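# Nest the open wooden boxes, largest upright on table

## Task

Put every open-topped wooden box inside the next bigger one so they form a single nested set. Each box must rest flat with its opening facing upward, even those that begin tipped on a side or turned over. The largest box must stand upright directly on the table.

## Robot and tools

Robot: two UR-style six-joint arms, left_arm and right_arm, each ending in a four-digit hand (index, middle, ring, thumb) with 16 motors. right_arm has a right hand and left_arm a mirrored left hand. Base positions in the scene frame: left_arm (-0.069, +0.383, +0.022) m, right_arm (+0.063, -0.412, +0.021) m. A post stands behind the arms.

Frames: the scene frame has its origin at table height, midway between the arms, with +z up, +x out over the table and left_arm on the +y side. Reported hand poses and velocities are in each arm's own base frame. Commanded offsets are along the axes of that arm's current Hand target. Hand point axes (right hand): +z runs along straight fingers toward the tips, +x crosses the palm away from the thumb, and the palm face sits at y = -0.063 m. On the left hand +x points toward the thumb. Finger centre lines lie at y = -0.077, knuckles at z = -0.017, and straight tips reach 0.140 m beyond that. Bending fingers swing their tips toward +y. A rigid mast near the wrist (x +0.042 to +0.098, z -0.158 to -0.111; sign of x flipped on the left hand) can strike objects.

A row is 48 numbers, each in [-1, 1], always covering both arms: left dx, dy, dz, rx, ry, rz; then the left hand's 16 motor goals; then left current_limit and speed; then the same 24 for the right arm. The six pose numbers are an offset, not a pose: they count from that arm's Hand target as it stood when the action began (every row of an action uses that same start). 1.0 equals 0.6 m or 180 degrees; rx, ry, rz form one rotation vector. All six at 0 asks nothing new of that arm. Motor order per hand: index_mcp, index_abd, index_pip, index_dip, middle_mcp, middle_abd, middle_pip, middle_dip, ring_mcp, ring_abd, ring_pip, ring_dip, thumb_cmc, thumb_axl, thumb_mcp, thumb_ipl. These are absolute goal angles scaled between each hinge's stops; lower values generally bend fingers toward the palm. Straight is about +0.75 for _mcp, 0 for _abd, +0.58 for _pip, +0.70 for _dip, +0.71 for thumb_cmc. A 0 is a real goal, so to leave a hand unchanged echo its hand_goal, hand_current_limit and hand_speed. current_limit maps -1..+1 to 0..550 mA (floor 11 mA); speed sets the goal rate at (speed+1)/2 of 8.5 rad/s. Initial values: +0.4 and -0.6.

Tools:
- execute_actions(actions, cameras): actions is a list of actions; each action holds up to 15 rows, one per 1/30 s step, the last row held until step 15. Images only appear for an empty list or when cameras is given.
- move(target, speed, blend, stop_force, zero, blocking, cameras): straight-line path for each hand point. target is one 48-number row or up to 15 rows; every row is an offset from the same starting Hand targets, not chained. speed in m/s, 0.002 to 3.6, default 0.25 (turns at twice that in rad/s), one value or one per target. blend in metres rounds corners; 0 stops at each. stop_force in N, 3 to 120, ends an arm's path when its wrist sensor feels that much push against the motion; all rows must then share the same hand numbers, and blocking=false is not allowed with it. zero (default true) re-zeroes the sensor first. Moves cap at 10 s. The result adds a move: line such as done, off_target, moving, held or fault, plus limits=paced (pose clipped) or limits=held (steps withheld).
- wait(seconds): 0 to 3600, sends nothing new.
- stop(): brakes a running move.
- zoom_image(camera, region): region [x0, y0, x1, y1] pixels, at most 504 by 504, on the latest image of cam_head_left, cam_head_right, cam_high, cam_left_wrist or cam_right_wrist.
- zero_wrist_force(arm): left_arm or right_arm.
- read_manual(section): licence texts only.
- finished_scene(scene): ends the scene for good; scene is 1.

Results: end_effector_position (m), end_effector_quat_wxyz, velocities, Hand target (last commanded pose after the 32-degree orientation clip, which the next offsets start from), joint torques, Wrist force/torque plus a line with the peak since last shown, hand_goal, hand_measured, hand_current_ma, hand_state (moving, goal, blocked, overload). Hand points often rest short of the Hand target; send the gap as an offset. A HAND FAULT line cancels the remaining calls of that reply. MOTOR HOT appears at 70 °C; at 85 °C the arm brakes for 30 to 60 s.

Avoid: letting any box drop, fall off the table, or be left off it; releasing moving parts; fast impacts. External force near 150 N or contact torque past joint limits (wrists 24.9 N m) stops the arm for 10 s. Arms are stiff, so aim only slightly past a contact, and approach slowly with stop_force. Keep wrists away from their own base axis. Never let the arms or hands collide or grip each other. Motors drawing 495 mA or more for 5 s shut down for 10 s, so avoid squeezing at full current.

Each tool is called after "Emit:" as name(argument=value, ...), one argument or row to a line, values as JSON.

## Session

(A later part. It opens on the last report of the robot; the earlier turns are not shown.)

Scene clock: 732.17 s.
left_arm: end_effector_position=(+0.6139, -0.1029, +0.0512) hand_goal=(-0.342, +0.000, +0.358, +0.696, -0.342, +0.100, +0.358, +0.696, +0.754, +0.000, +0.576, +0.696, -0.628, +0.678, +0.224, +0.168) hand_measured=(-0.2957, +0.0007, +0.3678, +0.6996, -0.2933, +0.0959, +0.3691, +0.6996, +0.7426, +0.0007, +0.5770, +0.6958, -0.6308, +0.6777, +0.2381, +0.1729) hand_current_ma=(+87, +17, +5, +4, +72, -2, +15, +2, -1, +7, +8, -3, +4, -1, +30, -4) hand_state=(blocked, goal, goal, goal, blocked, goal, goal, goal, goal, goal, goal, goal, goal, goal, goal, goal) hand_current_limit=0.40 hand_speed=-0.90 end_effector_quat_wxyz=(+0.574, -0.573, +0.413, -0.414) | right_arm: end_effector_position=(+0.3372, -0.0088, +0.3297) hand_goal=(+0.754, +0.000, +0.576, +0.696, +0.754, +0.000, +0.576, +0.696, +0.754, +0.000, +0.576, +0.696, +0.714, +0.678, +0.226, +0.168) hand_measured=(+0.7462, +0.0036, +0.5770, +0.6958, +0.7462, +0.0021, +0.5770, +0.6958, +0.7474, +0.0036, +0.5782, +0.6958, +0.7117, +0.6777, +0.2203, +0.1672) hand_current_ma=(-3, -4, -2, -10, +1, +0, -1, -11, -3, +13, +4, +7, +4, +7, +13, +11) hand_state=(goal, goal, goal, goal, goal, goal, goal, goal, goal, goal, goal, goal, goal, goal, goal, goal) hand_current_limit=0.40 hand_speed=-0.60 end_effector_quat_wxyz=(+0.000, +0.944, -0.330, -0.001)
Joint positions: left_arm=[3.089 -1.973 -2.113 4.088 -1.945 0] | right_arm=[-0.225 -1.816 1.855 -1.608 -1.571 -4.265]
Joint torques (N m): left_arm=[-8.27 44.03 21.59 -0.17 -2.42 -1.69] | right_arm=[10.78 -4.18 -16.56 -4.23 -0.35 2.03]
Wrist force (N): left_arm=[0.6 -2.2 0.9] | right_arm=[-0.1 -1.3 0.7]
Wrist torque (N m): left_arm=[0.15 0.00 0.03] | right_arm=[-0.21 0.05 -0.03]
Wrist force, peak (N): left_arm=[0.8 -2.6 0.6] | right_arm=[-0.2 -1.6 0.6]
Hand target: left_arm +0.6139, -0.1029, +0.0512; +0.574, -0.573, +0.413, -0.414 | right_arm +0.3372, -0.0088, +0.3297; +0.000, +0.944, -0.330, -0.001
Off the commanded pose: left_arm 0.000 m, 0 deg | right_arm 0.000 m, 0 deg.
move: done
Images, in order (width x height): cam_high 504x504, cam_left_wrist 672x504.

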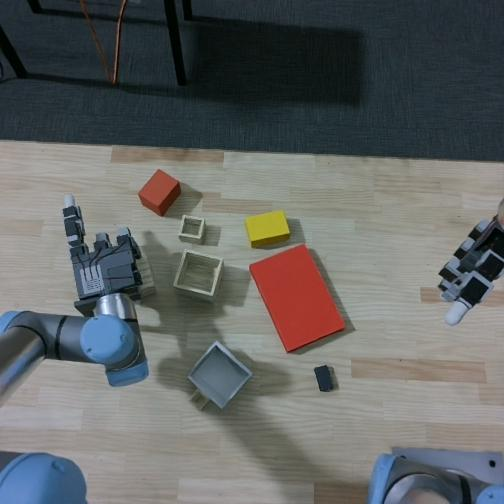

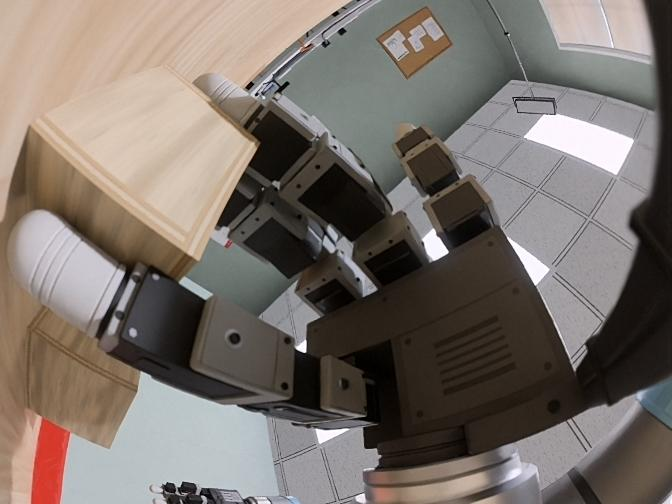

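Emit:
move(
  target=[0,0,0,0,0,0,-0.40,0,0.3577,0.6957,-0.40,0.1,0.3577,0.6957,0.754,0,0.576,0.696,-0.6286,0.678,0.145,0.1676,0.6,-0.9,0,0,0,0,0,0,0.754,0,0.576,0.696,0.754,0,0.576,0.696,0.754,0,0.576,0.696,0.714,0.678,0.226,0.168,0.4,-0.6],
  speed=0.05,
)

Emit:
move(
  target=[0,-0.0333,0,0,0,0,-0.40,0,0.3577,0.6957,-0.40,0.1,0.3577,0.6957,0.754,0,0.576,0.696,-0.6286,0.678,0.145,0.1676,0.6,-0.9,0,0,0,0,0,0,0.754,0,0.576,0.696,0.754,0,0.576,0.696,0.754,0,0.576,0.696,0.714,0.678,0.226,0.168,0.4,-0.6],
  speed=0.05,
  cameras=["cam_left_wrist","cam_high","cam_head_left"],
)

Emit:
zoom_image(
  camera="cam_left_wrist",
  region=[0, 50, 300, 350],
)

Scene clock: 740.83 s.
left_arm: end_effector_position=(+0.6139, -0.1029, +0.0512) hand_goal=(-0.400, +0.000, +0.358, +0.696, -0.400, +0.100, +0.358, +0.696, +0.754, +0.000, +0.576, +0.696, -0.628, +0.678, +0.146, +0.168) hand_measured=(-0.3042, +0.0007, +0.3794, +0.7034, -0.3030, +0.0959, +0.3819, +0.6983, +0.7414, -0.0008, +0.5770, +0.6958, -0.6308, +0.6788, +0.2401, +0.1738) hand_current_ma=(+196, +20, +26, +1, +200, +8, +28, +1, -1, +11, -7, -7, -22, -9, +266, +6) hand_state=(blocked, goal, blocked, goal, blocked, goal, blocked, goal, goal, goal, goal, goal, goal, goal, blocked, goal) hand_current_limit=0.60 hand_speed=-0.90 end_effector_quat_wxyz=(+0.574, -0.573, +0.413, -0.414) | right_arm: end_effector_position=(+0.3372, -0.0088, +0.3297) hand_goal=(+0.754, +0.000, +0.576, +0.696, +0.754, +0.000, +0.576, +0.696, +0.754, +0.000, +0.576, +0.696, +0.714, +0.678, +0.226, +0.168) hand_measured=(+0.7462, +0.0036, +0.5770, +0.6958, +0.7462, +0.0007, +0.5770, +0.6958, +0.7462, +0.0036, +0.5770, +0.6958, +0.7117, +0.6777, +0.2203, +0.1672) hand_current_ma=(-4, +5, -12, -12, +5, -5, +7, -9, +1, +13, -7, -1, +3, +11, +3, -3) hand_state=(goal, goal, goal, goal, goal, goal, goal, goal, goal, goal, goal, goal, goal, goal, goal, goal) hand_current_limit=0.40 hand_speed=-0.60 end_effector_quat_wxyz=(+0.000, +0.944, -0.330, -0.001)
Joint positions: left_arm=[3.089 -1.973 -2.113 4.088 -1.945 0] | right_arm=[-0.225 -1.816 1.855 -1.608 -1.571 -4.265]
Joint torques (N m): left_arm=[-8.87 41.66 18 0.1 -2.34 -1.85] | right_arm=[10.99 -4.51 -16.31 -4.32 -0.33 2.08]
Wrist force (N): left_arm=[1.0 -2.9 0.4] | right_arm=[-0.3 -0.9 0.6]
Wrist torque (N m): left_arm=[0.15 -0.07 0.06] | right_arm=[-0.14 0.07 -0.04]
Wrist force, peak (N): left_arm=[0.5 -3.6 0.8] | right_arm=[-0.2 -1.6 0.7]
Hand target: left_arm +0.6139, -0.1029, +0.0512; +0.574, -0.573, +0.413, -0.414 | right_arm +0.3372, -0.0088, +0.3297; +0.000, +0.944, -0.330, -0.001
Off the commanded pose: left_arm 0.000 m, 0 deg | right_arm 0.000 m, 0 deg.
move: done

Scene clock: 741.57 s.
left_arm: end_effector_position=(+0.6140, -0.1029, +0.0714) hand_goal=(-0.400, +0.000, +0.358, +0.696, -0.400, +0.100, +0.358, +0.696, +0.754, +0.000, +0.576, +0.696, -0.628, +0.678, +0.146, +0.168) hand_measured=(-0.3078, -0.0008, +0.3819, +0.7034, -0.3042, +0.0959, +0.3832, +0.6996, +0.7414, -0.0008, +0.5770, +0.6958, -0.6308, +0.6788, +0.2410, +0.1767) hand_current_ma=(+197, +22, +42, +8, +189, -20, +30, +3, -15, +2, -10, +4, -3, +2, +265, +8) hand_state=(blocked, goal, blocked, goal, blocked, goal, blocked, goal, goal, goal, goal, goal, goal, goal, blocked, goal) hand_current_limit=0.60 hand_speed=-0.90 end_effector_quat_wxyz=(+0.574, -0.573, +0.413, -0.414) | right_arm: end_effector_position=(+0.3372, -0.0088, +0.3297) hand_goal=(+0.754, +0.000, +0.576, +0.696, +0.754, +0.000, +0.576, +0.696, +0.754, +0.000, +0.576, +0.696, +0.714, +0.678, +0.226, +0.168) hand_measured=(+0.7462, +0.0036, +0.5770, +0.6958, +0.7462, +0.0021, +0.5770, +0.6971, +0.7462, +0.0036, +0.5770, +0.6958, +0.7117, +0.6777, +0.2203, +0.1681) hand_current_ma=(+6, +1, -4, -9, +2, -3, +0, -7, +1, +12, +5, +8, +0, +15, +2, +10) hand_state=(goal, goal, goal, goal, goal, goal, goal, goal, goal, goal, goal, goal, goal, goal, goal, goal) hand_current_limit=0.40 hand_speed=-0.60 end_effector_quat_wxyz=(+0.000, +0.944, -0.330, -0.001)
Joint positions: left_arm=[3.089 -1.93 -2.101 4.032 -1.945 0] | right_arm=[-0.225 -1.816 1.855 -1.608 -1.571 -4.265]
Joint torques (N m): left_arm=[-7.74 16.74 9.27 4.12 -2.34 -0.5] | right_arm=[11 -4.5 -16.36 -4.33 -0.32 2.03]
Wrist force (N): left_arm=[0.7 -0.1 0.0] | right_arm=[-0.1 -1.2 0.6]
Wrist torque (N m): left_arm=[0.28 0.00 0.07] | right_arm=[-0.18 0.06 -0.04]
Wrist force, peak (N): left_arm=[0.7 -2.7 0.6] | right_arm=[-0.1 -1.5 0.7]
Hand target: left_arm +0.6139, -0.1029, +0.0712; +0.574, -0.573, +0.413, -0.414 | right_arm +0.3372, -0.0088, +0.3297; +0.000, +0.944, -0.330, -0.001
Off the commanded pose: left_arm 0.000 m, 0 deg | right_arm 0.000 m, 0 deg.
move: done
Images, in order (width x height): cam_head_left 504x504, cam_high 504x504, cam_left_wrist 672x504.

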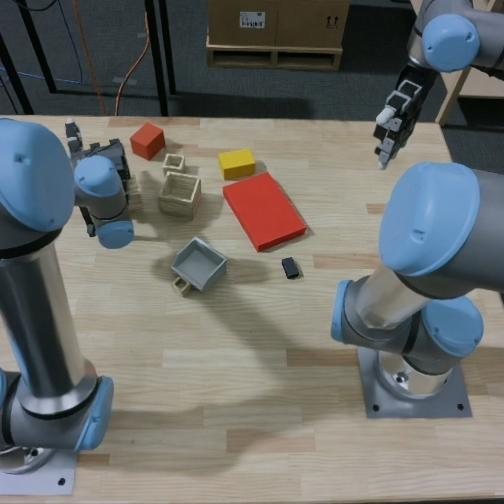

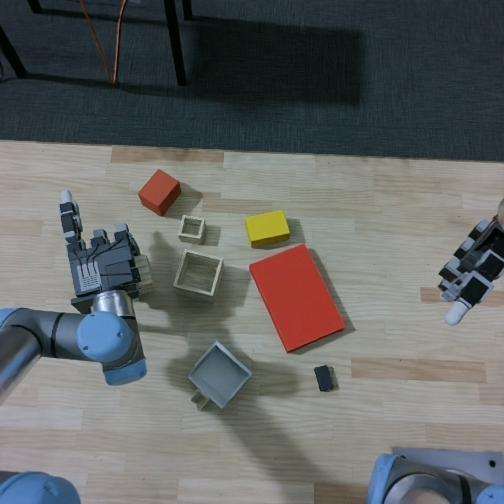

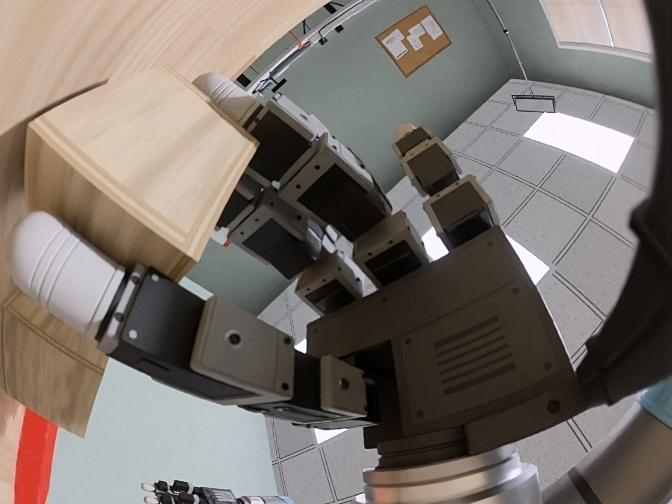

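Scaled by 1.680 from the camera's image (finer frame: 960x720).

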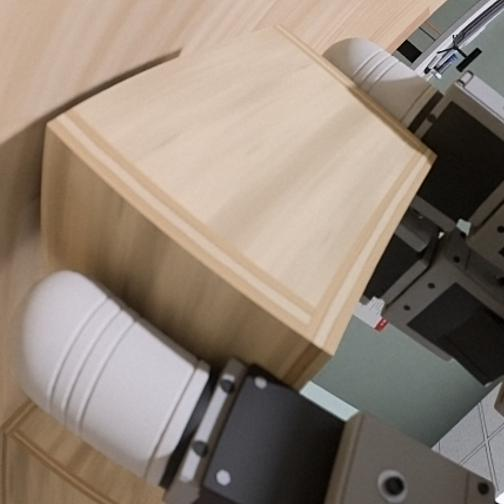

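Emit:
move(
  target=[
    [0,-0.1167,0,0,0,0,-0.40,0,0.3577,0.6957,-0.40,0.1,0.3577,0.6957,0.754,0,0.576,0.696,-0.6286,0.678,0.145,0.1676,0.6,-0.9,0,0,0,0,0,0,0.754,0,0.576,0.696,0.754,0,0.576,0.696,0.754,0,0.576,0.696,0.714,0.678,0.226,0.168,0.4,-0.6],
    [-0.2686,-0.1127,0.0138,0,0.1022,0,-0.40,0,0.3577,0.6957,-0.40,0.1,0.3577,0.6957,0.754,0,0.576,0.696,-0.6286,0.678,0.145,0.1676,0.6,-0.9,0,0,0,0,0,0,0.754,0,0.576,0.696,0.754,0,0.576,0.696,0.754,0,0.576,0.696,0.714,0.678,0.226,0.168,0.4,-0.6],
  ],
  speed=0.15,
  blend=[0.02,0],
  cameras=["cam_left_wrist","cam_high","cam_head_left"],
)

Scene clock: 756.80 s.
left_arm: end_effector_position=(+0.5708, +0.0526, +0.1388) hand_goal=(-0.400, +0.000, +0.358, +0.696, -0.400, +0.100, +0.358, +0.696, +0.754, +0.000, +0.576, +0.696, -0.628, +0.678, +0.146, +0.168) hand_measured=(-0.3066, +0.0007, +0.3819, +0.7034, -0.3054, +0.0959, +0.3845, +0.6996, +0.7414, -0.0008, +0.5757, +0.6958, -0.6320, +0.6798, +0.2410, +0.1767) hand_current_ma=(+195, +3, +27, +2, +209, -15, +32, +13, -9, -3, +0, -5, -3, -4, +267, +7) hand_state=(blocked, goal, blocked, goal, blocked, goal, blocked, goal, goal, goal, goal, goal, goal, goal, blocked, goal) hand_current_limit=0.60 hand_speed=-0.90 end_effector_quat_wxyz=(+0.500, -0.500, +0.500, -0.500) end_effector_velocity=(+0.000, +0.000, +0.000) end_effector_angular_velocity=(-0.001, +0.001, -0.004) | right_arm: end_effector_position=(+0.3372, -0.0088, +0.3297) hand_goal=(+0.754, +0.000, +0.576, +0.696, +0.754, +0.000, +0.576, +0.696, +0.754, +0.000, +0.576, +0.696, +0.714, +0.678, +0.226, +0.168) hand_measured=(+0.7474, +0.0036, +0.5770, +0.6958, +0.7462, +0.0021, +0.5770, +0.6958, +0.7462, +0.0036, +0.5770, +0.6958, +0.7117, +0.6767, +0.2203, +0.1681) hand_current_ma=(-8, +5, -1, -10, -3, -7, +2, -9, +9, +16, +6, +22, +9, +9, +5, +16) hand_state=(goal, goal, goal, goal, goal, goal, goal, goal, goal, goal, goal, goal, goal, goal, goal, goal) hand_current_limit=0.40 hand_speed=-0.60 end_effector_quat_wxyz=(+0.000, +0.944, -0.330, -0.001)
Joint positions: left_arm=[3.75 -1.646 -2.231 3.878 -0.963 -0.001] | right_arm=[-0.225 -1.816 1.855 -1.608 -1.571 -4.265]
Joint velocities: left_arm=[0.001 -0.001 0 -0.001 0.005 0] | right_arm=[within noise]
Joint torques (N m): left_arm=[9.42 17.7 13.44 2.54 2.34 -0.01] | right_arm=[11.52 -3.95 -16.47 -4.24 -0.26 2.08]
Wrist force (N): left_arm=[0.7 0.0 -0.1] | right_arm=[0.0 -1.5 0.5]
Wrist torque (N m): left_arm=[0.31 -0.01 0.12] | right_arm=[-0.22 0.04 -0.02]
Wrist force, peak (N): left_arm=[0.8 1.8 -0.4] | right_arm=[-0.2 -1.6 0.7]
Hand target: left_arm +0.5708, +0.0526, +0.1388; +0.500, -0.500, +0.500, -0.500 | right_arm +0.3372, -0.0088, +0.3297; +0.000, +0.944, -0.330, -0.001
Off the commanded pose: left_arm 0.000 m, 0 deg | right_arm 0.000 m, 0 deg.
move: done
Images, in order (width x height): cam_head_left 504x504, cam_high 504x504, cam_left_wrist 672x504.

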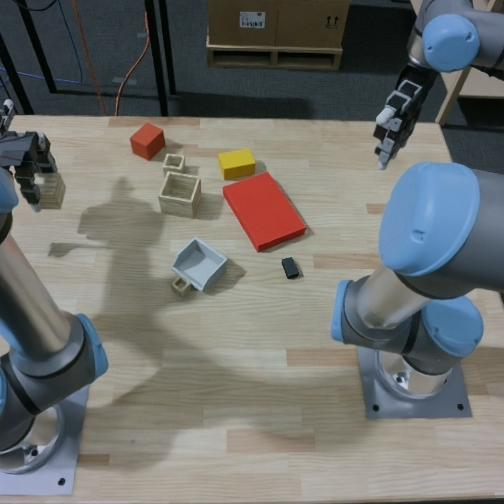

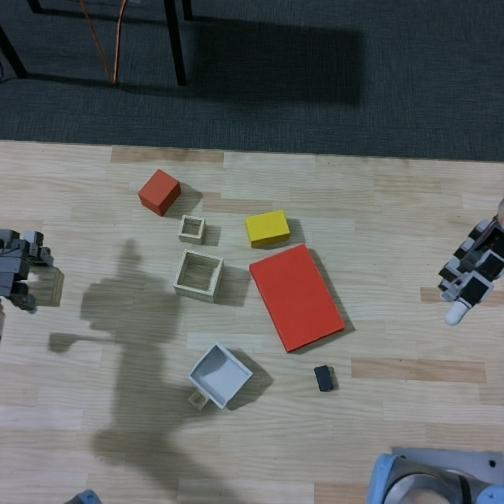

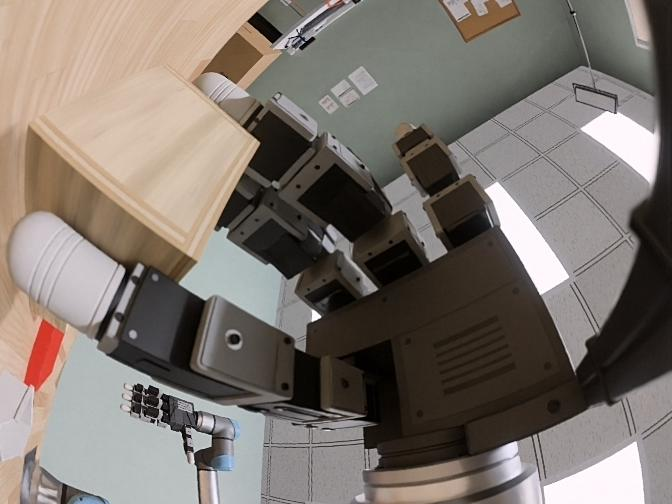

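Emit:
move(
  target=[0.0943,0.0422,0,0,0,0.5,-0.40,0,0.3577,0.6957,-0.40,0.1,0.3577,0.6957,0.754,0,0.576,0.696,-0.6286,0.678,0.145,0.1676,0.6,-0.9,0,0,0,0,0,0,0.754,0,0.576,0.696,0.754,0,0.576,0.696,0.754,0,0.576,0.696,0.714,0.678,0.226,0.168,0.4,-0.6],
  speed=0.25,
  cameras=["cam_left_wrist","cam_high","cam_head_left"],
)

Emit:
zoom_image(
  camera="cam_left_wrist",
  region=[0, 50, 300, 350],
)

Scene clock: 765.03 s.
left_arm: end_effector_position=(+0.5708, -0.0040, +0.1133) hand_goal=(-0.400, +0.000, +0.358, +0.696, -0.400, +0.100, +0.358, +0.696, +0.754, +0.000, +0.576, +0.696, -0.628, +0.678, +0.146, +0.168) hand_measured=(-0.3078, +0.0109, +0.3819, +0.7022, -0.3042, +0.1032, +0.3845, +0.6996, +0.7547, +0.0021, +0.5795, +0.6971, -0.6258, +0.6798, +0.2410, +0.1767) hand_current_ma=(+193, +19, +11, +6, +209, -16, +43, +4, +10, +14, -15, +2, -1, -4, +270, +14) hand_state=(blocked, goal, blocked, goal, blocked, goal, blocked, goal, goal, goal, goal, goal, goal, goal, blocked, goal) hand_current_limit=0.60 hand_speed=-0.90 end_effector_quat_wxyz=(+0.707, +0.000, +0.707, +0.000) | right_arm: end_effector_position=(+0.3372, -0.0088, +0.3297) hand_goal=(+0.754, +0.000, +0.576, +0.696, +0.754, +0.000, +0.576, +0.696, +0.754, +0.000, +0.576, +0.696, +0.714, +0.678, +0.226, +0.168) hand_measured=(+0.7462, +0.0036, +0.5770, +0.6958, +0.7462, +0.0007, +0.5757, +0.6958, +0.7462, +0.0051, +0.5770, +0.6958, +0.7117, +0.6767, +0.2203, +0.1681) hand_current_ma=(-3, -2, -1, -8, +3, +1, +0, -11, +18, +8, +3, +6, +3, +9, +0, +8) hand_state=(goal, goal, goal, goal, goal, goal, goal, goal, goal, goal, goal, goal, goal, goal, goal, goal) hand_current_limit=0.40 hand_speed=-0.60 end_effector_quat_wxyz=(+0.000, +0.944, -0.330, -0.001)
Joint positions: left_arm=[3.274 -1.86 -2.302 4.163 -1.439 1.57] | right_arm=[-0.225 -1.816 1.855 -1.608 -1.571 -4.265]
Joint torques (N m): left_arm=[10.33 40.07 12.61 0.04 2.21 2.48] | right_arm=[10.9 -4.46 -16.96 -4.3 -0.34 2.08]
Wrist force (N): left_arm=[-1.5 -0.1 1.4] | right_arm=[-0.1 -1.3 0.5]
Wrist torque (N m): left_arm=[0.16 0.30 -0.07] | right_arm=[-0.19 0.04 -0.03]
Wrist force, peak (N): left_arm=[-1.6 -0.4 1.4] | right_arm=[-0.1 -1.6 0.7]
Hand target: left_arm +0.5708, -0.0040, +0.1135; +0.707, +0.000, +0.707, +0.000 | right_arm +0.3372, -0.0088, +0.3297; +0.000, +0.944, -0.330, -0.001
Off the commanded pose: left_arm 0.000 m, 0 deg | right_arm 0.000 m, 0 deg.
move: done
Images, in order (width x height): cam_head_left 504x504, cam_high 504x504, cam_left_wrist 672x504.

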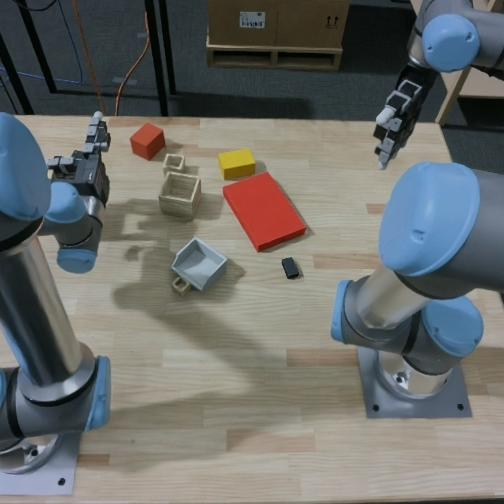

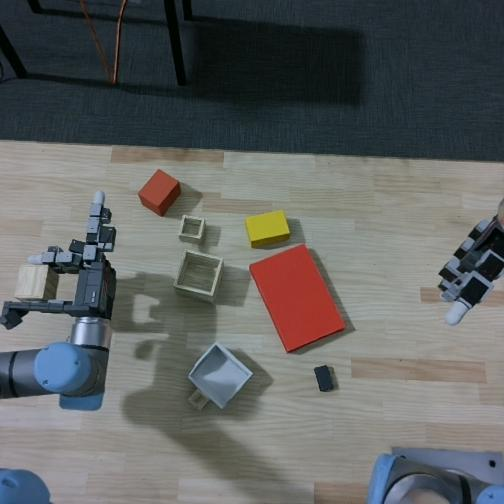

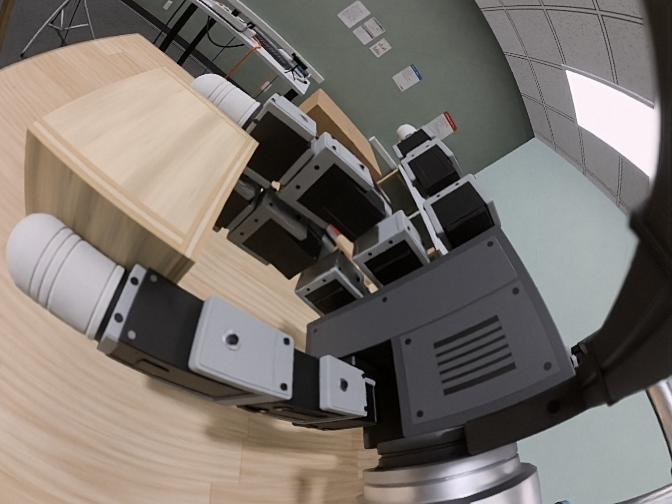

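Scaled by 1.680 from the camera's image (finer frame: 960x720).

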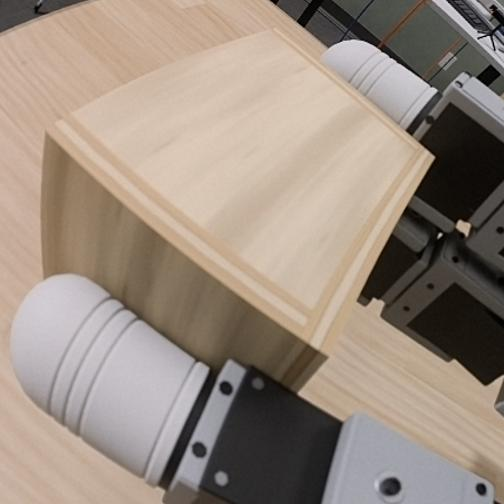

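Emit:
move(
  target=[0.1167,0,0,0,0,0,-0.40,0,0.3577,0.6957,-0.40,0.1,0.3577,0.6957,0.754,0,0.576,0.696,-0.6286,0.678,0.145,0.1676,0.6,-0.9,0,0,0,0,0,0,0.754,0,0.576,0.696,0.754,0,0.576,0.696,0.754,0,0.576,0.696,0.714,0.678,0.226,0.168,0.4,-0.6],
  speed=0.08,
)

Emit:
move(
  target=[0.06,0,0,0,0,0,-0.40,0,0.3577,0.6957,-0.40,0.1,0.3577,0.6957,0.754,0,0.576,0.696,-0.6286,0.678,0.145,0.1676,0.6,-0.9,0,0,0,0,0,0,0.754,0,0.576,0.696,0.754,0,0.576,0.696,0.754,0,0.576,0.696,0.714,0.678,0.226,0.168,0.4,-0.6],
  speed=0.01,
  stop_force=3,
  cameras=["cam_left_wrist","cam_high","cam_head_left"],
)

Emit:
zoom_image(
  camera="cam_high",
  region=[0, 170, 200, 370],
)

Scene clock: 773.80 s.
left_arm: end_effector_position=(+0.5708, -0.0040, +0.0434) hand_goal=(-0.400, +0.000, +0.358, +0.696, -0.400, +0.100, +0.358, +0.696, +0.754, +0.000, +0.576, +0.696, -0.628, +0.678, +0.146, +0.168) hand_measured=(-0.3066, +0.0124, +0.3806, +0.7034, -0.3042, +0.1047, +0.3845, +0.6996, +0.7547, +0.0021, +0.5795, +0.6958, -0.6258, +0.6798, +0.2410, +0.1767) hand_current_ma=(+192, +11, +32, +8, +206, +1, +52, -8, +9, +9, +7, +9, +9, -15, +281, +20) hand_state=(blocked, goal, blocked, goal, blocked, goal, blocked, goal, goal, goal, goal, goal, goal, goal, blocked, goal) hand_current_limit=0.60 hand_speed=-0.90 end_effector_quat_wxyz=(+0.707, +0.000, +0.707, +0.000) | right_arm: end_effector_position=(+0.3372, -0.0088, +0.3297) hand_goal=(+0.754, +0.000, +0.576, +0.696, +0.754, +0.000, +0.576, +0.696, +0.754, +0.000, +0.576, +0.696, +0.714, +0.678, +0.226, +0.168) hand_measured=(+0.7462, +0.0036, +0.5770, +0.6958, +0.7462, +0.0021, +0.5770, +0.6958, +0.7450, +0.0036, +0.5770, +0.6958, +0.7117, +0.6777, +0.2203, +0.1681) hand_current_ma=(-10, +2, +3, -13, -2, -5, +4, -5, +10, +12, +2, -3, -4, +11, +6, +8) hand_state=(goal, goal, goal, goal, goal, goal, goal, goal, goal, goal, goal, goal, goal, goal, goal, goal) hand_current_limit=0.40 hand_speed=-0.60 end_effector_quat_wxyz=(+0.000, +0.944, -0.330, -0.001)
Joint positions: left_arm=[3.274 -2.063 -2.323 4.387 -1.439 1.571] | right_arm=[-0.225 -1.816 1.855 -1.608 -1.571 -4.265]
Joint torques (N m): left_arm=[-0.45 37.65 17.28 1.27 0.33 0.03] | right_arm=[11.42 -4.51 -16.34 -4.3 -0.28 2.08]
Wrist force (N): left_arm=[-1.5 0.0 1.2] | right_arm=[-0.1 -1.3 0.8]
Wrist torque (N m): left_arm=[0.20 0.28 -0.11] | right_arm=[-0.22 0.05 -0.04]
Wrist force, peak (N): left_arm=[-2.8 -0.4 1.7] | right_arm=[-0.2 -1.6 0.8]
Hand target: left_arm +0.5709, -0.0040, +0.0435; +0.707, +0.000, +0.707, +0.000 | right_arm +0.3372, -0.0088, +0.3297; +0.000, +0.944, -0.330, -0.001
Off the commanded pose: left_arm 0.000 m, 0 deg | right_arm 0.000 m, 0 deg.
move: done

Scene clock: 777.30 s.
left_arm: end_effector_position=(+0.5709, -0.0040, +0.0188) hand_goal=(-0.400, +0.000, +0.358, +0.696, -0.400, +0.100, +0.358, +0.696, +0.754, +0.000, +0.576, +0.696, -0.628, +0.678, +0.146, +0.168) hand_measured=(-0.3066, +0.0036, +0.3819, +0.7034, -0.3042, +0.1003, +0.3845, +0.6996, +0.7547, +0.0021, +0.5795, +0.6971, -0.6346, +0.6798, +0.2410, +0.1776) hand_current_ma=(+194, +12, +27, +4, +195, +13, +44, +2, -3, +5, -5, -1, +0, -16, +277, +4) hand_state=(blocked, goal, blocked, goal, blocked, goal, blocked, goal, goal, goal, goal, goal, goal, goal, blocked, goal) hand_current_limit=0.60 hand_speed=-0.90 end_effector_quat_wxyz=(+0.707, +0.000, +0.707, +0.000) | right_arm: end_effector_position=(+0.3372, -0.0088, +0.3297) hand_goal=(+0.754, +0.000, +0.576, +0.696, +0.754, +0.000, +0.576, +0.696, +0.754, +0.000, +0.576, +0.696, +0.714, +0.678, +0.226, +0.168) hand_measured=(+0.7450, +0.0036, +0.5770, +0.6958, +0.7462, +0.0021, +0.5770, +0.6958, +0.7462, +0.0051, +0.5770, +0.6958, +0.7117, +0.6767, +0.2193, +0.1672) hand_current_ma=(-7, -3, +4, -7, +2, -7, +3, -4, +9, +4, +4, +11, +0, +11, +8, +7) hand_state=(goal, goal, goal, goal, goal, goal, goal, goal, goal, goal, goal, goal, goal, goal, goal, goal) hand_current_limit=0.40 hand_speed=-0.60 end_effector_quat_wxyz=(+0.000, +0.944, -0.330, -0.001)
Joint positions: left_arm=[3.274 -2.139 -2.321 4.461 -1.439 1.571] | right_arm=[-0.225 -1.816 1.855 -1.608 -1.571 -4.265]
Joint torques (N m): left_arm=[-6.98 43.33 -0.66 3.95 -2.26 -0.78] | right_arm=[10.98 -4.35 -16.7 -4.27 -0.32 2.04]
Wrist force (N): left_arm=[-2.4 -0.5 1.7] | right_arm=[-0.1 -1.1 0.8]
Wrist torque (N m): left_arm=[0.13 0.29 -0.01] | right_arm=[-0.20 0.05 -0.03]
Wrist force, peak (N): left_arm=[-16.3 -0.7 -2.2] | right_arm=[-0.4 -1.5 0.7]
Hand target: left_arm +0.5709, -0.0040, +0.0189; +0.707, +0.000, +0.707, +0.000 (not the last commanded pose) | right_arm +0.3372, -0.0088, +0.3297; +0.000, +0.944, -0.330, -0.001
Off the commanded pose: left_arm 0.011 m, 0 deg | right_arm 0.000 m, 0 deg.
move: contact (left_arm)
Images, in order (width x height): cam_head_left 504x504, cam_high 504x504, cam_left_wrist 672x504.

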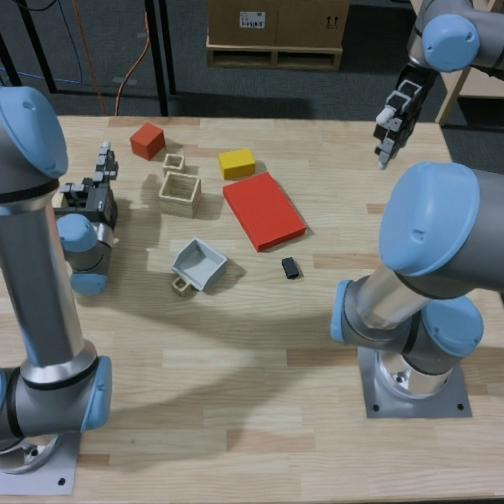

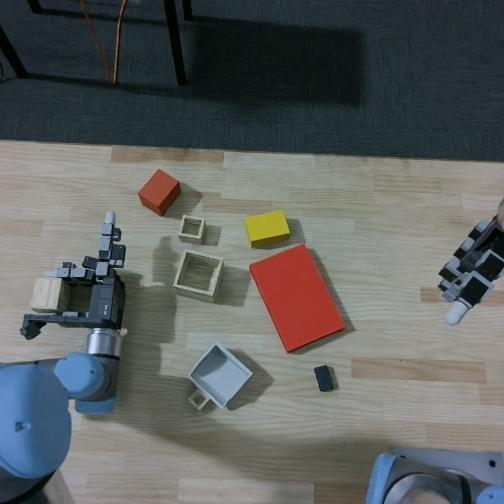

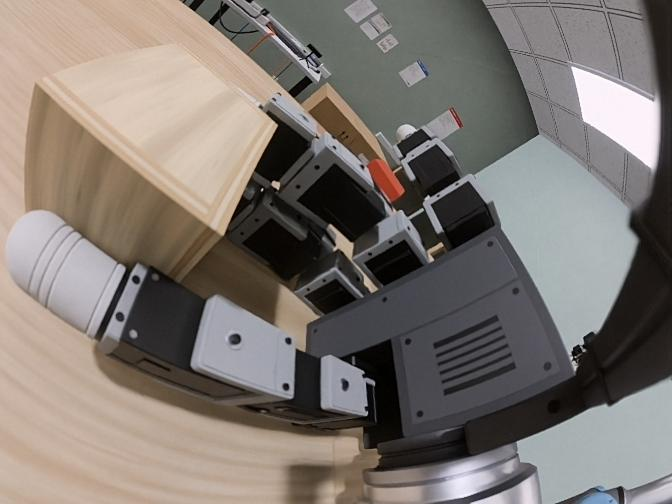

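Scaled by 2.520 from the camera's image (finer frame: 720x720).

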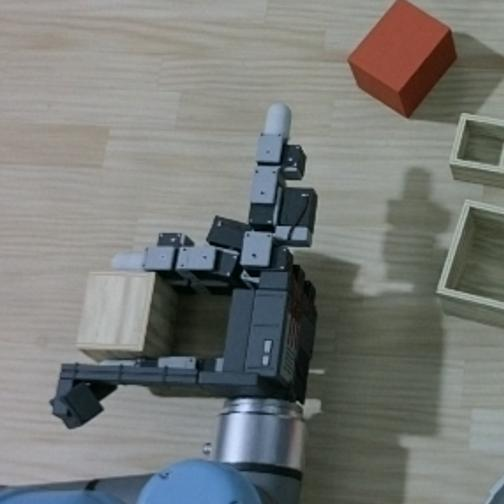

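Emit:
move(
  target=[0,0,0,0,0,0,-0.30,0,0.3577,0.6957,-0.30,0.1,0.3577,0.6957,0.754,0,0.576,0.696,-0.6286,0.678,0.235,0.1676,0.6,-0.9,0,0,0,0,0,0,0.754,0,0.576,0.696,0.754,0,0.576,0.696,0.754,0,0.576,0.696,0.714,0.678,0.226,0.168,0.4,-0.6],
  speed=0.05,
)

Emit:
move(
  target=[0,0,0,0,0,0,-0.137,0,0.3577,0.6957,-0.137,0.1,0.3577,0.6957,0.754,0,0.576,0.696,-0.6286,0.678,0.3146,0.1676,0.6,-0.8,0,0,0,0,0,0,0.754,0,0.576,0.696,0.754,0,0.576,0.696,0.754,0,0.576,0.696,0.714,0.678,0.226,0.168,0.4,-0.6],
  speed=0.05,
  cameras=["cam_left_wrist","cam_high"],
)

Emit:
zoom_image(
  camera="cam_high",
  region=[0, 170, 200, 370],
)

Scene clock: 785.00 s.
left_arm: end_effector_position=(+0.5709, -0.0040, +0.0189) hand_goal=(-0.300, +0.000, +0.358, +0.696, -0.300, +0.100, +0.358, +0.696, +0.754, +0.000, +0.576, +0.696, -0.628, +0.678, +0.236, +0.168) hand_measured=(-0.2981, +0.0036, +0.3691, +0.7022, -0.2957, +0.1047, +0.3717, +0.6996, +0.7547, +0.0021, +0.5795, +0.6958, -0.6207, +0.6788, +0.2401, +0.1738) hand_current_ma=(+3, +0, +0, +6, -20, -3, +21, +12, +17, +13, -9, -2, +9, -5, +3, +5) hand_state=(goal, goal, goal, goal, goal, goal, goal, goal, goal, goal, goal, goal, goal, goal, goal, goal) hand_current_limit=0.60 hand_speed=-0.90 end_effector_quat_wxyz=(+0.707, +0.000, +0.707, +0.000) | right_arm: end_effector_position=(+0.3372, -0.0088, +0.3297) hand_goal=(+0.754, +0.000, +0.576, +0.696, +0.754, +0.000, +0.576, +0.696, +0.754, +0.000, +0.576, +0.696, +0.714, +0.678, +0.226, +0.168) hand_measured=(+0.7474, +0.0036, +0.5757, +0.6958, +0.7462, +0.0021, +0.5770, +0.6958, +0.7462, +0.0051, +0.5770, +0.6958, +0.7117, +0.6767, +0.2203, +0.1681) hand_current_ma=(-9, +5, -14, -4, -5, -12, +0, -5, +7, +4, +2, +8, +7, +16, +0, +17) hand_state=(goal, goal, goal, goal, goal, goal, goal, goal, goal, goal, goal, goal, goal, goal, goal, goal) hand_current_limit=0.40 hand_speed=-0.60 end_effector_quat_wxyz=(+0.000, +0.944, -0.330, -0.001)
Joint positions: left_arm=[3.274 -2.139 -2.321 4.461 -1.439 1.571] | right_arm=[-0.225 -1.816 1.855 -1.608 -1.571 -4.265]
Joint torques (N m): left_arm=[-6.33 43.82 0.14 4.22 -2.16 -0.8] | right_arm=[11.22 -4.36 -16.65 -4.28 -0.27 2.02]
Wrist force (N): left_arm=[-2.5 -0.5 1.4] | right_arm=[-0.1 -1.1 0.7]
Wrist torque (N m): left_arm=[0.13 0.33 -0.07] | right_arm=[-0.18 0.05 -0.03]
Wrist force, peak (N): left_arm=[-3.0 -0.4 1.9] | right_arm=[-0.3 -1.7 0.4]
Hand target: left_arm +0.5709, -0.0040, +0.0189; +0.707, +0.000, +0.707, +0.000 | right_arm +0.3372, -0.0088, +0.3297; +0.000, +0.944, -0.330, -0.001
Off the commanded pose: left_arm 0.000 m, 0 deg | right_arm 0.000 m, 0 deg.
move: done

Scene clock: 785.50 s.
left_arm: end_effector_position=(+0.5709, -0.0040, +0.0189) hand_goal=(-0.136, +0.000, +0.358, +0.696, -0.136, +0.100, +0.358, +0.696, +0.754, +0.000, +0.576, +0.696, -0.628, +0.678, +0.314, +0.168) hand_measured=(-0.1389, +0.0021, +0.3614, +0.6996, -0.1353, +0.1047, +0.3627, +0.6996, +0.7547, +0.0007, +0.5795, +0.6958, -0.6195, +0.6777, +0.3133, +0.1691) hand_current_ma=(-14, +22, +2, +15, -16, +5, +1, +21, +5, +0, -10, +1, +18, -11, +6, -11) hand_state=(goal, goal, goal, goal, goal, goal, goal, goal, goal, goal, goal, goal, goal, goal, goal, goal) hand_current_limit=0.60 hand_speed=-0.80 end_effector_quat_wxyz=(+0.707, +0.000, +0.707, +0.000) | right_arm: end_effector_position=(+0.3372, -0.0088, +0.3297) hand_goal=(+0.754, +0.000, +0.576, +0.696, +0.754, +0.000, +0.576, +0.696, +0.754, +0.000, +0.576, +0.696, +0.714, +0.678, +0.226, +0.168) hand_measured=(+0.7462, +0.0036, +0.5770, +0.6958, +0.7462, +0.0007, +0.5770, +0.6958, +0.7462, +0.0051, +0.5770, +0.6971, +0.7104, +0.6777, +0.2203, +0.1681) hand_current_ma=(-1, -4, +0, -7, +6, -13, +4, -9, +6, +1, +5, +9, +3, +8, +0, +5) hand_state=(goal, goal, goal, goal, goal, goal, goal, goal, goal, goal, goal, goal, goal, goal, goal, goal) hand_current_limit=0.40 hand_speed=-0.60 end_effector_quat_wxyz=(+0.000, +0.944, -0.330, -0.001)
Joint positions: left_arm=[3.274 -2.139 -2.321 4.461 -1.439 1.571] | right_arm=[-0.225 -1.816 1.855 -1.608 -1.571 -4.265]
Joint torques (N m): left_arm=[-7.1 43.95 0.68 3.91 -2.02 -0.68] | right_arm=[11.31 -4.1 -16.58 -4.29 -0.33 2.06]
Wrist force (N): left_arm=[-2.0 -0.1 1.3] | right_arm=[-0.3 -1.2 0.5]
Wrist torque (N m): left_arm=[0.17 0.29 -0.02] | right_arm=[-0.18 0.08 -0.04]
Wrist force, peak (N): left_arm=[-2.5 -0.2 1.3] | right_arm=[-0.5 -1.5 0.8]
Hand target: left_arm +0.5709, -0.0040, +0.0189; +0.707, +0.000, +0.707, +0.000 | right_arm +0.3372, -0.0088, +0.3297; +0.000, +0.944, -0.330, -0.001
Off the commanded pose: left_arm 0.000 m, 0 deg | right_arm 0.000 m, 0 deg.
move: done
Images, in order (width x height): cam_high 504x504, cam_left_wrist 672x504.

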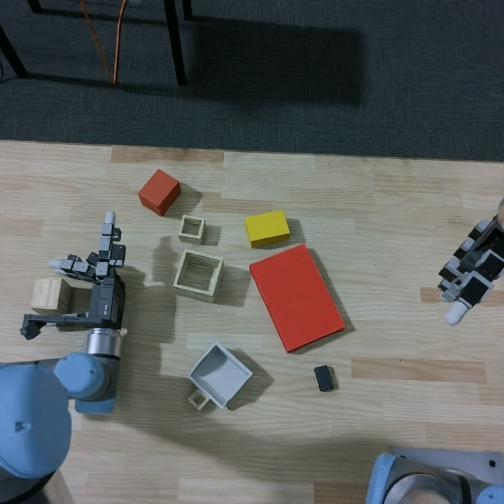

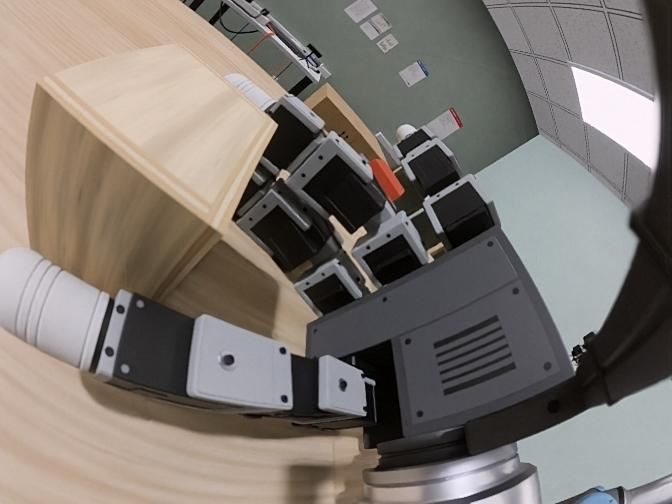

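Scaled by 2.520 from the camera's image (finer frame: 720x720).

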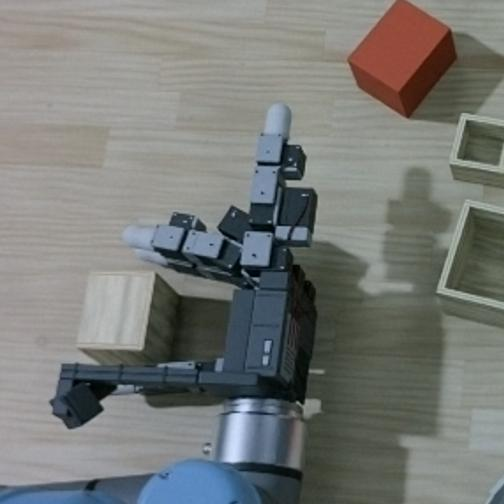

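Emit:
move(
  target=[
    [-0.2,0,0,0,0,0,-0.137,0,0.3577,0.6957,-0.137,0.1,0.3577,0.6957,0.754,0,0.576,0.696,-0.6286,0.678,0.3146,0.1676,0.6,-0.8,0,0,0,0,0,0,0.754,0,0.576,0.696,0.754,0,0.576,0.696,0.754,0,0.576,0.696,0.714,0.678,0.226,0.168,0.4,-0.6],
    [-0.1852,0.1058,-0.005,0,0,-0.5,-0.137,0,0.3577,0.6957,-0.137,0.1,0.3577,0.6957,0.754,0,0.576,0.696,-0.6286,0.678,0.3146,0.1676,0.6,-0.8,0,0,0,0,0,0,0.754,0,0.576,0.696,0.754,0,0.576,0.696,0.754,0,0.576,0.696,0.714,0.678,0.226,0.168,0.4,-0.6],
  ],
  speed=[0.12,0.35],
  blend=[0.01,0],
  cameras=["cam_left_wrist","cam_high"],
)

Emit:
zoom_image(
  camera="cam_left_wrist",
  region=[0, 0, 300, 300],
)

Scene clock: 804.57 s.
left_arm: end_effector_position=(+0.5678, +0.0596, +0.1299) hand_goal=(-0.136, +0.000, +0.358, +0.696, -0.136, +0.100, +0.358, +0.696, +0.754, +0.000, +0.576, +0.696, -0.628, +0.678, +0.314, +0.168) hand_measured=(-0.1389, +0.0051, +0.3614, +0.6996, -0.1402, +0.1018, +0.3601, +0.6983, +0.7438, +0.0021, +0.5757, +0.6958, -0.6233, +0.6767, +0.3113, +0.1681) hand_current_ma=(+2, +13, -2, +0, -14, +5, +13, +1, -21, +14, +6, +5, +6, +3, +6, +0) hand_state=(goal, goal, goal, goal, goal, goal, goal, goal, goal, goal, goal, goal, goal, goal, goal, goal) hand_current_limit=0.60 hand_speed=-0.80 end_effector_quat_wxyz=(+0.500, -0.500, +0.500, -0.500) | right_arm: end_effector_position=(+0.3372, -0.0088, +0.3297) hand_goal=(+0.754, +0.000, +0.576, +0.696, +0.754, +0.000, +0.576, +0.696, +0.754, +0.000, +0.576, +0.696, +0.714, +0.678, +0.226, +0.168) hand_measured=(+0.7462, +0.0036, +0.5770, +0.6958, +0.7462, +0.0021, +0.5770, +0.6958, +0.7462, +0.0051, +0.5770, +0.6971, +0.7129, +0.6777, +0.2203, +0.1681) hand_current_ma=(+4, -3, -9, -8, +1, -3, -2, +5, +15, +13, +12, +5, +3, +9, -4, +8) hand_state=(goal, goal, goal, goal, goal, goal, goal, goal, goal, goal, goal, goal, goal, goal, goal, goal) hand_current_limit=0.40 hand_speed=-0.60 end_effector_quat_wxyz=(+0.000, +0.944, -0.330, -0.001)
Joint positions: left_arm=[3.773 -1.661 -2.245 3.907 -0.94 0] | right_arm=[-0.225 -1.816 1.855 -1.608 -1.571 -4.265]
Joint torques (N m): left_arm=[-7.12 34.15 8.37 -0.63 -2.02 -2.28] | right_arm=[11.3 -4.53 -17.09 -4.22 -0.35 1.98]
Wrist force (N): left_arm=[0.7 -0.5 0.2] | right_arm=[0.1 -1.0 0.3]
Wrist torque (N m): left_arm=[0.25 0.00 -0.04] | right_arm=[-0.14 0.02 -0.01]
Wrist force, peak (N): left_arm=[-2.7 -0.5 1.6] | right_arm=[-0.3 -1.7 0.5]
Hand target: left_arm +0.5678, +0.0595, +0.1300; +0.500, -0.500, +0.500, -0.500 | right_arm +0.3372, -0.0088, +0.3297; +0.000, +0.944, -0.330, -0.001
Off the commanded pose: left_arm 0.000 m, 0 deg | right_arm 0.000 m, 0 deg.
move: done
Images, in order (width x height): cam_high 504x504, cam_left_wrist 672x504.

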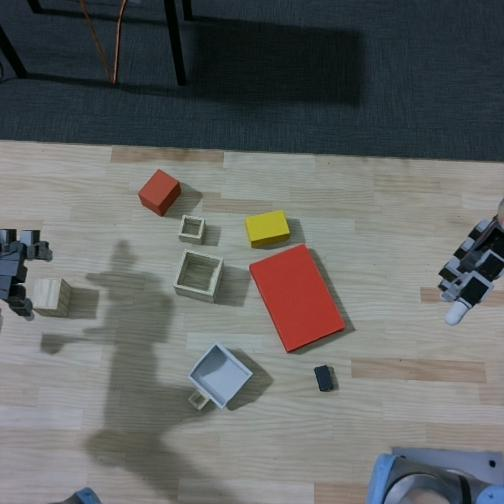

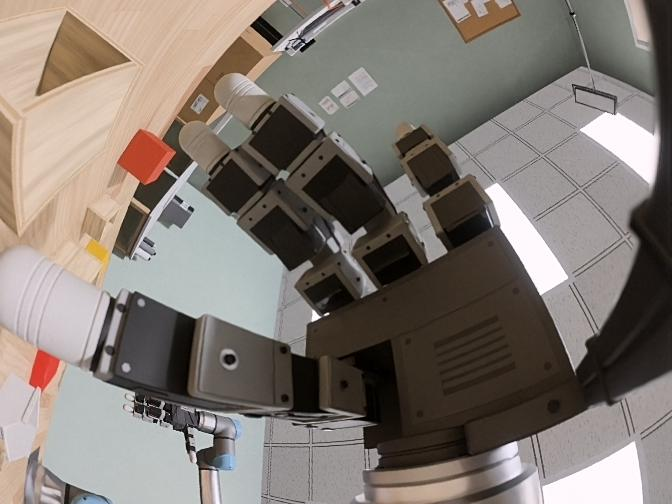

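Scaled by 1.680 from the camera's image (finer frame: 960x720).

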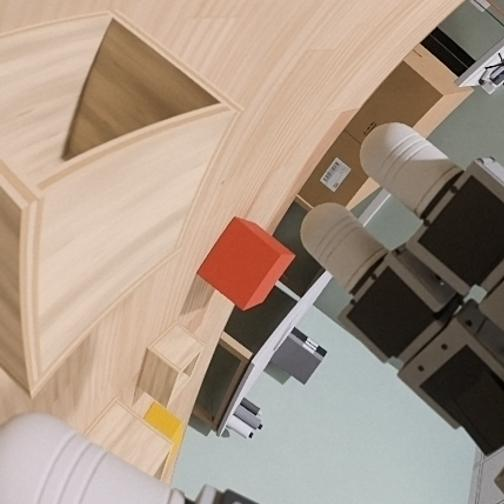

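Emit:
zoom_image(
  camera="cam_high",
  region=[0, 210, 130, 340],
)

Emit:
zoom_image(
  camera="cam_left_wrist",
  region=[0, 0, 160, 160],
)

Emit:
zoom_image(
  camera="cam_left_wrist",
  region=[0, 140, 160, 300],
)

Scaled by 3.877 from the camera's image (finer frame: 720x720).

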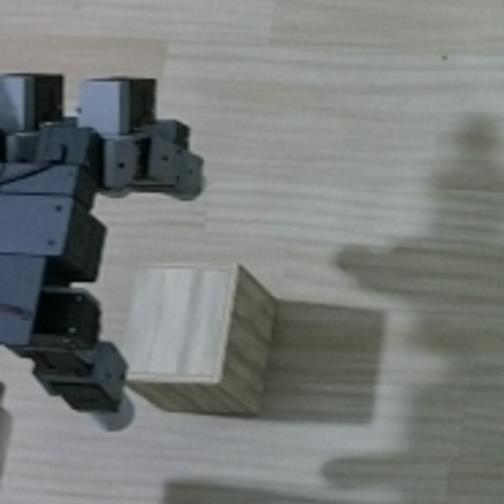

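Scaled by 3.150 from the camera's image (finer frame: 960x720).

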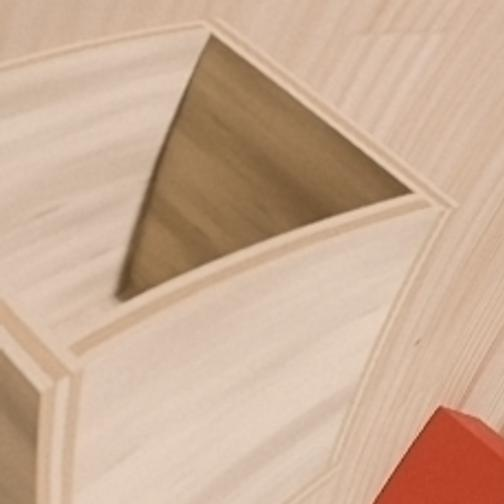

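Scaled by 3.150 from the camera's image (finer frame: 960x720).

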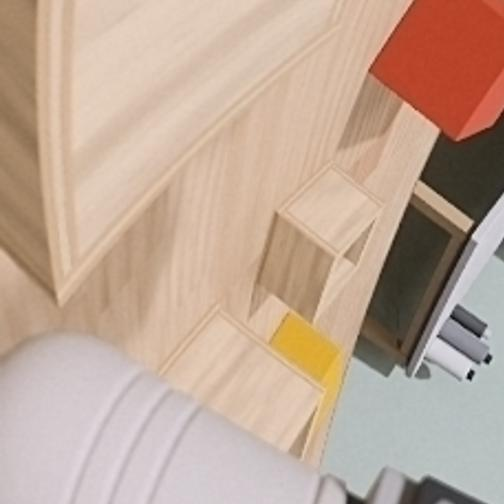

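Emit:
move(
  target=[0.03,0.0333,0.0117,0,0,0,-0.137,0,0.3577,0.6957,-0.137,0.1,0.3577,0.6957,0.754,0,0.576,0.696,-0.6286,0.678,0.3146,0.1676,0.6,-0.8,0,0,0,0,0,0,0.754,0,0.576,0.696,0.754,0,0.576,0.696,0.754,0,0.576,0.696,0.714,0.678,0.226,0.168,0.4,-0.6],
  speed=0.1,
  cameras=["cam_left_wrist","cam_high"],
)

Emit:
zoom_image(
  camera="cam_left_wrist",
  region=[0, 0, 240, 240],
)

Emit:
zoom_image(
  camera="cam_high",
  region=[0, 210, 130, 340],
)

Scene clock: 847.03 s.
left_arm: end_effector_position=(+0.5748, +0.0415, +0.1099) hand_goal=(-0.136, +0.000, +0.358, +0.696, -0.136, +0.100, +0.358, +0.696, +0.754, +0.000, +0.576, +0.696, -0.628, +0.678, +0.314, +0.168) hand_measured=(-0.1389, +0.0051, +0.3614, +0.6996, -0.1402, +0.0988, +0.3601, +0.6983, +0.7438, +0.0021, +0.5757, +0.6958, -0.6233, +0.6777, +0.3113, +0.1691) hand_current_ma=(-17, +7, +15, +13, -5, -20, +5, -3, -21, +16, +0, -11, +9, -20, +20, -13) hand_state=(goal, goal, goal, goal, goal, goal, goal, goal, goal, goal, goal, goal, goal, goal, goal, goal) hand_current_limit=0.60 hand_speed=-0.80 end_effector_quat_wxyz=(+0.500, -0.500, +0.500, -0.500) | right_arm: end_effector_position=(+0.3372, -0.0088, +0.3297) hand_goal=(+0.754, +0.000, +0.576, +0.696, +0.754, +0.000, +0.576, +0.696, +0.754, +0.000, +0.576, +0.696, +0.714, +0.678, +0.226, +0.168) hand_measured=(+0.7450, +0.0051, +0.5770, +0.6958, +0.7462, +0.0007, +0.5770, +0.6958, +0.7462, +0.0036, +0.5757, +0.6958, +0.7117, +0.6767, +0.2203, +0.1681) hand_current_ma=(+2, +0, +2, -8, +1, -8, -4, -4, +6, +2, +6, +4, +8, +15, +2, +3) hand_state=(goal, goal, goal, goal, goal, goal, goal, goal, goal, goal, goal, goal, goal, goal, goal, goal) hand_current_limit=0.40 hand_speed=-0.60 end_effector_quat_wxyz=(+0.000, +0.944, -0.330, -0.001)
Joint positions: left_arm=[3.715 -1.711 -2.259 3.971 -0.998 -0.001] | right_arm=[-0.225 -1.816 1.855 -1.608 -1.571 -4.265]
Joint torques (N m): left_arm=[3.34 33.26 25.23 0.21 1.51 0.29] | right_arm=[11.15 -4.24 -17.3 -4.29 -0.4 2.05]
Wrist force (N): left_arm=[0.4 -0.4 0.0] | right_arm=[-0.2 -1.1 0.7]
Wrist torque (N m): left_arm=[0.27 0.05 -0.04] | right_arm=[-0.19 0.06 -0.04]
Wrist force, peak (N): left_arm=[1.2 0.7 0.1] | right_arm=[0.0 -1.6 0.6]
Hand target: left_arm +0.5748, +0.0415, +0.1100; +0.500, -0.500, +0.500, -0.500 | right_arm +0.3372, -0.0088, +0.3297; +0.000, +0.944, -0.330, -0.001
Off the commanded pose: left_arm 0.000 m, 0 deg | right_arm 0.000 m, 0 deg.
move: done
Images, in order (width x height): cam_high 504x504, cam_left_wrist 672x504.

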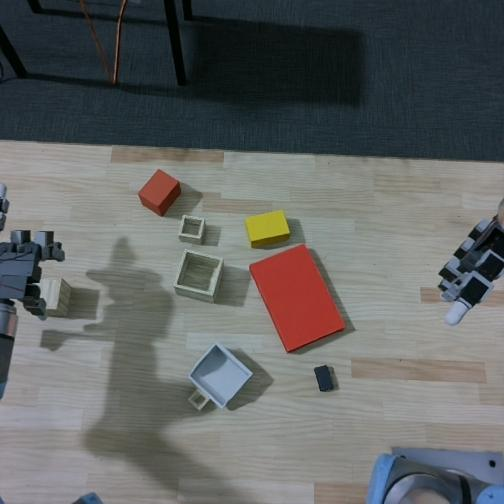

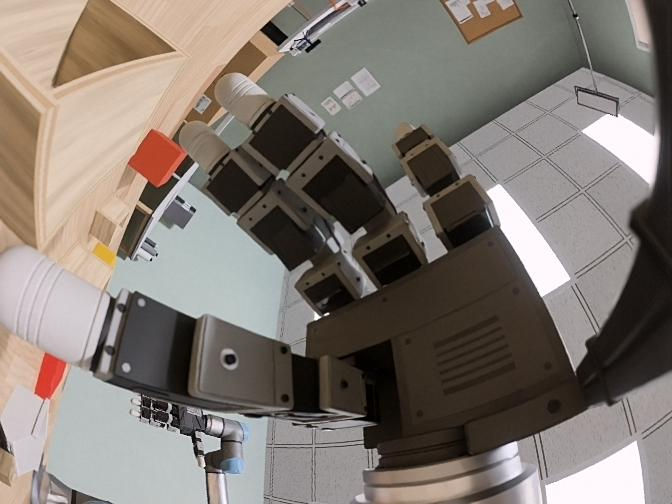

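Scaled by 2.100 from the camera's image (finer frame: 960x720).

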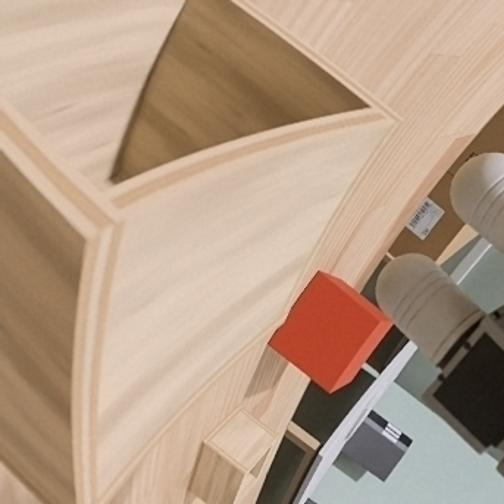

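Scaled by 3.877 from the camera's image (finer frame: 720x720).

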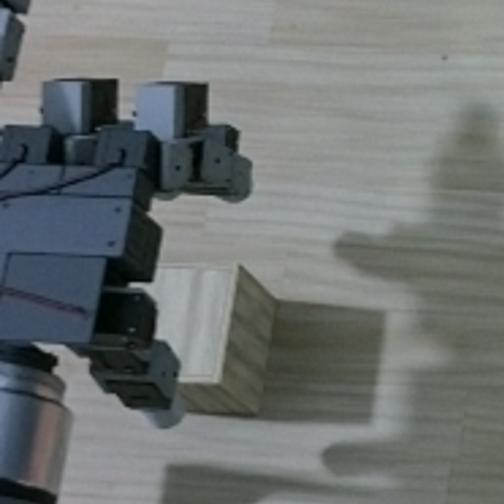

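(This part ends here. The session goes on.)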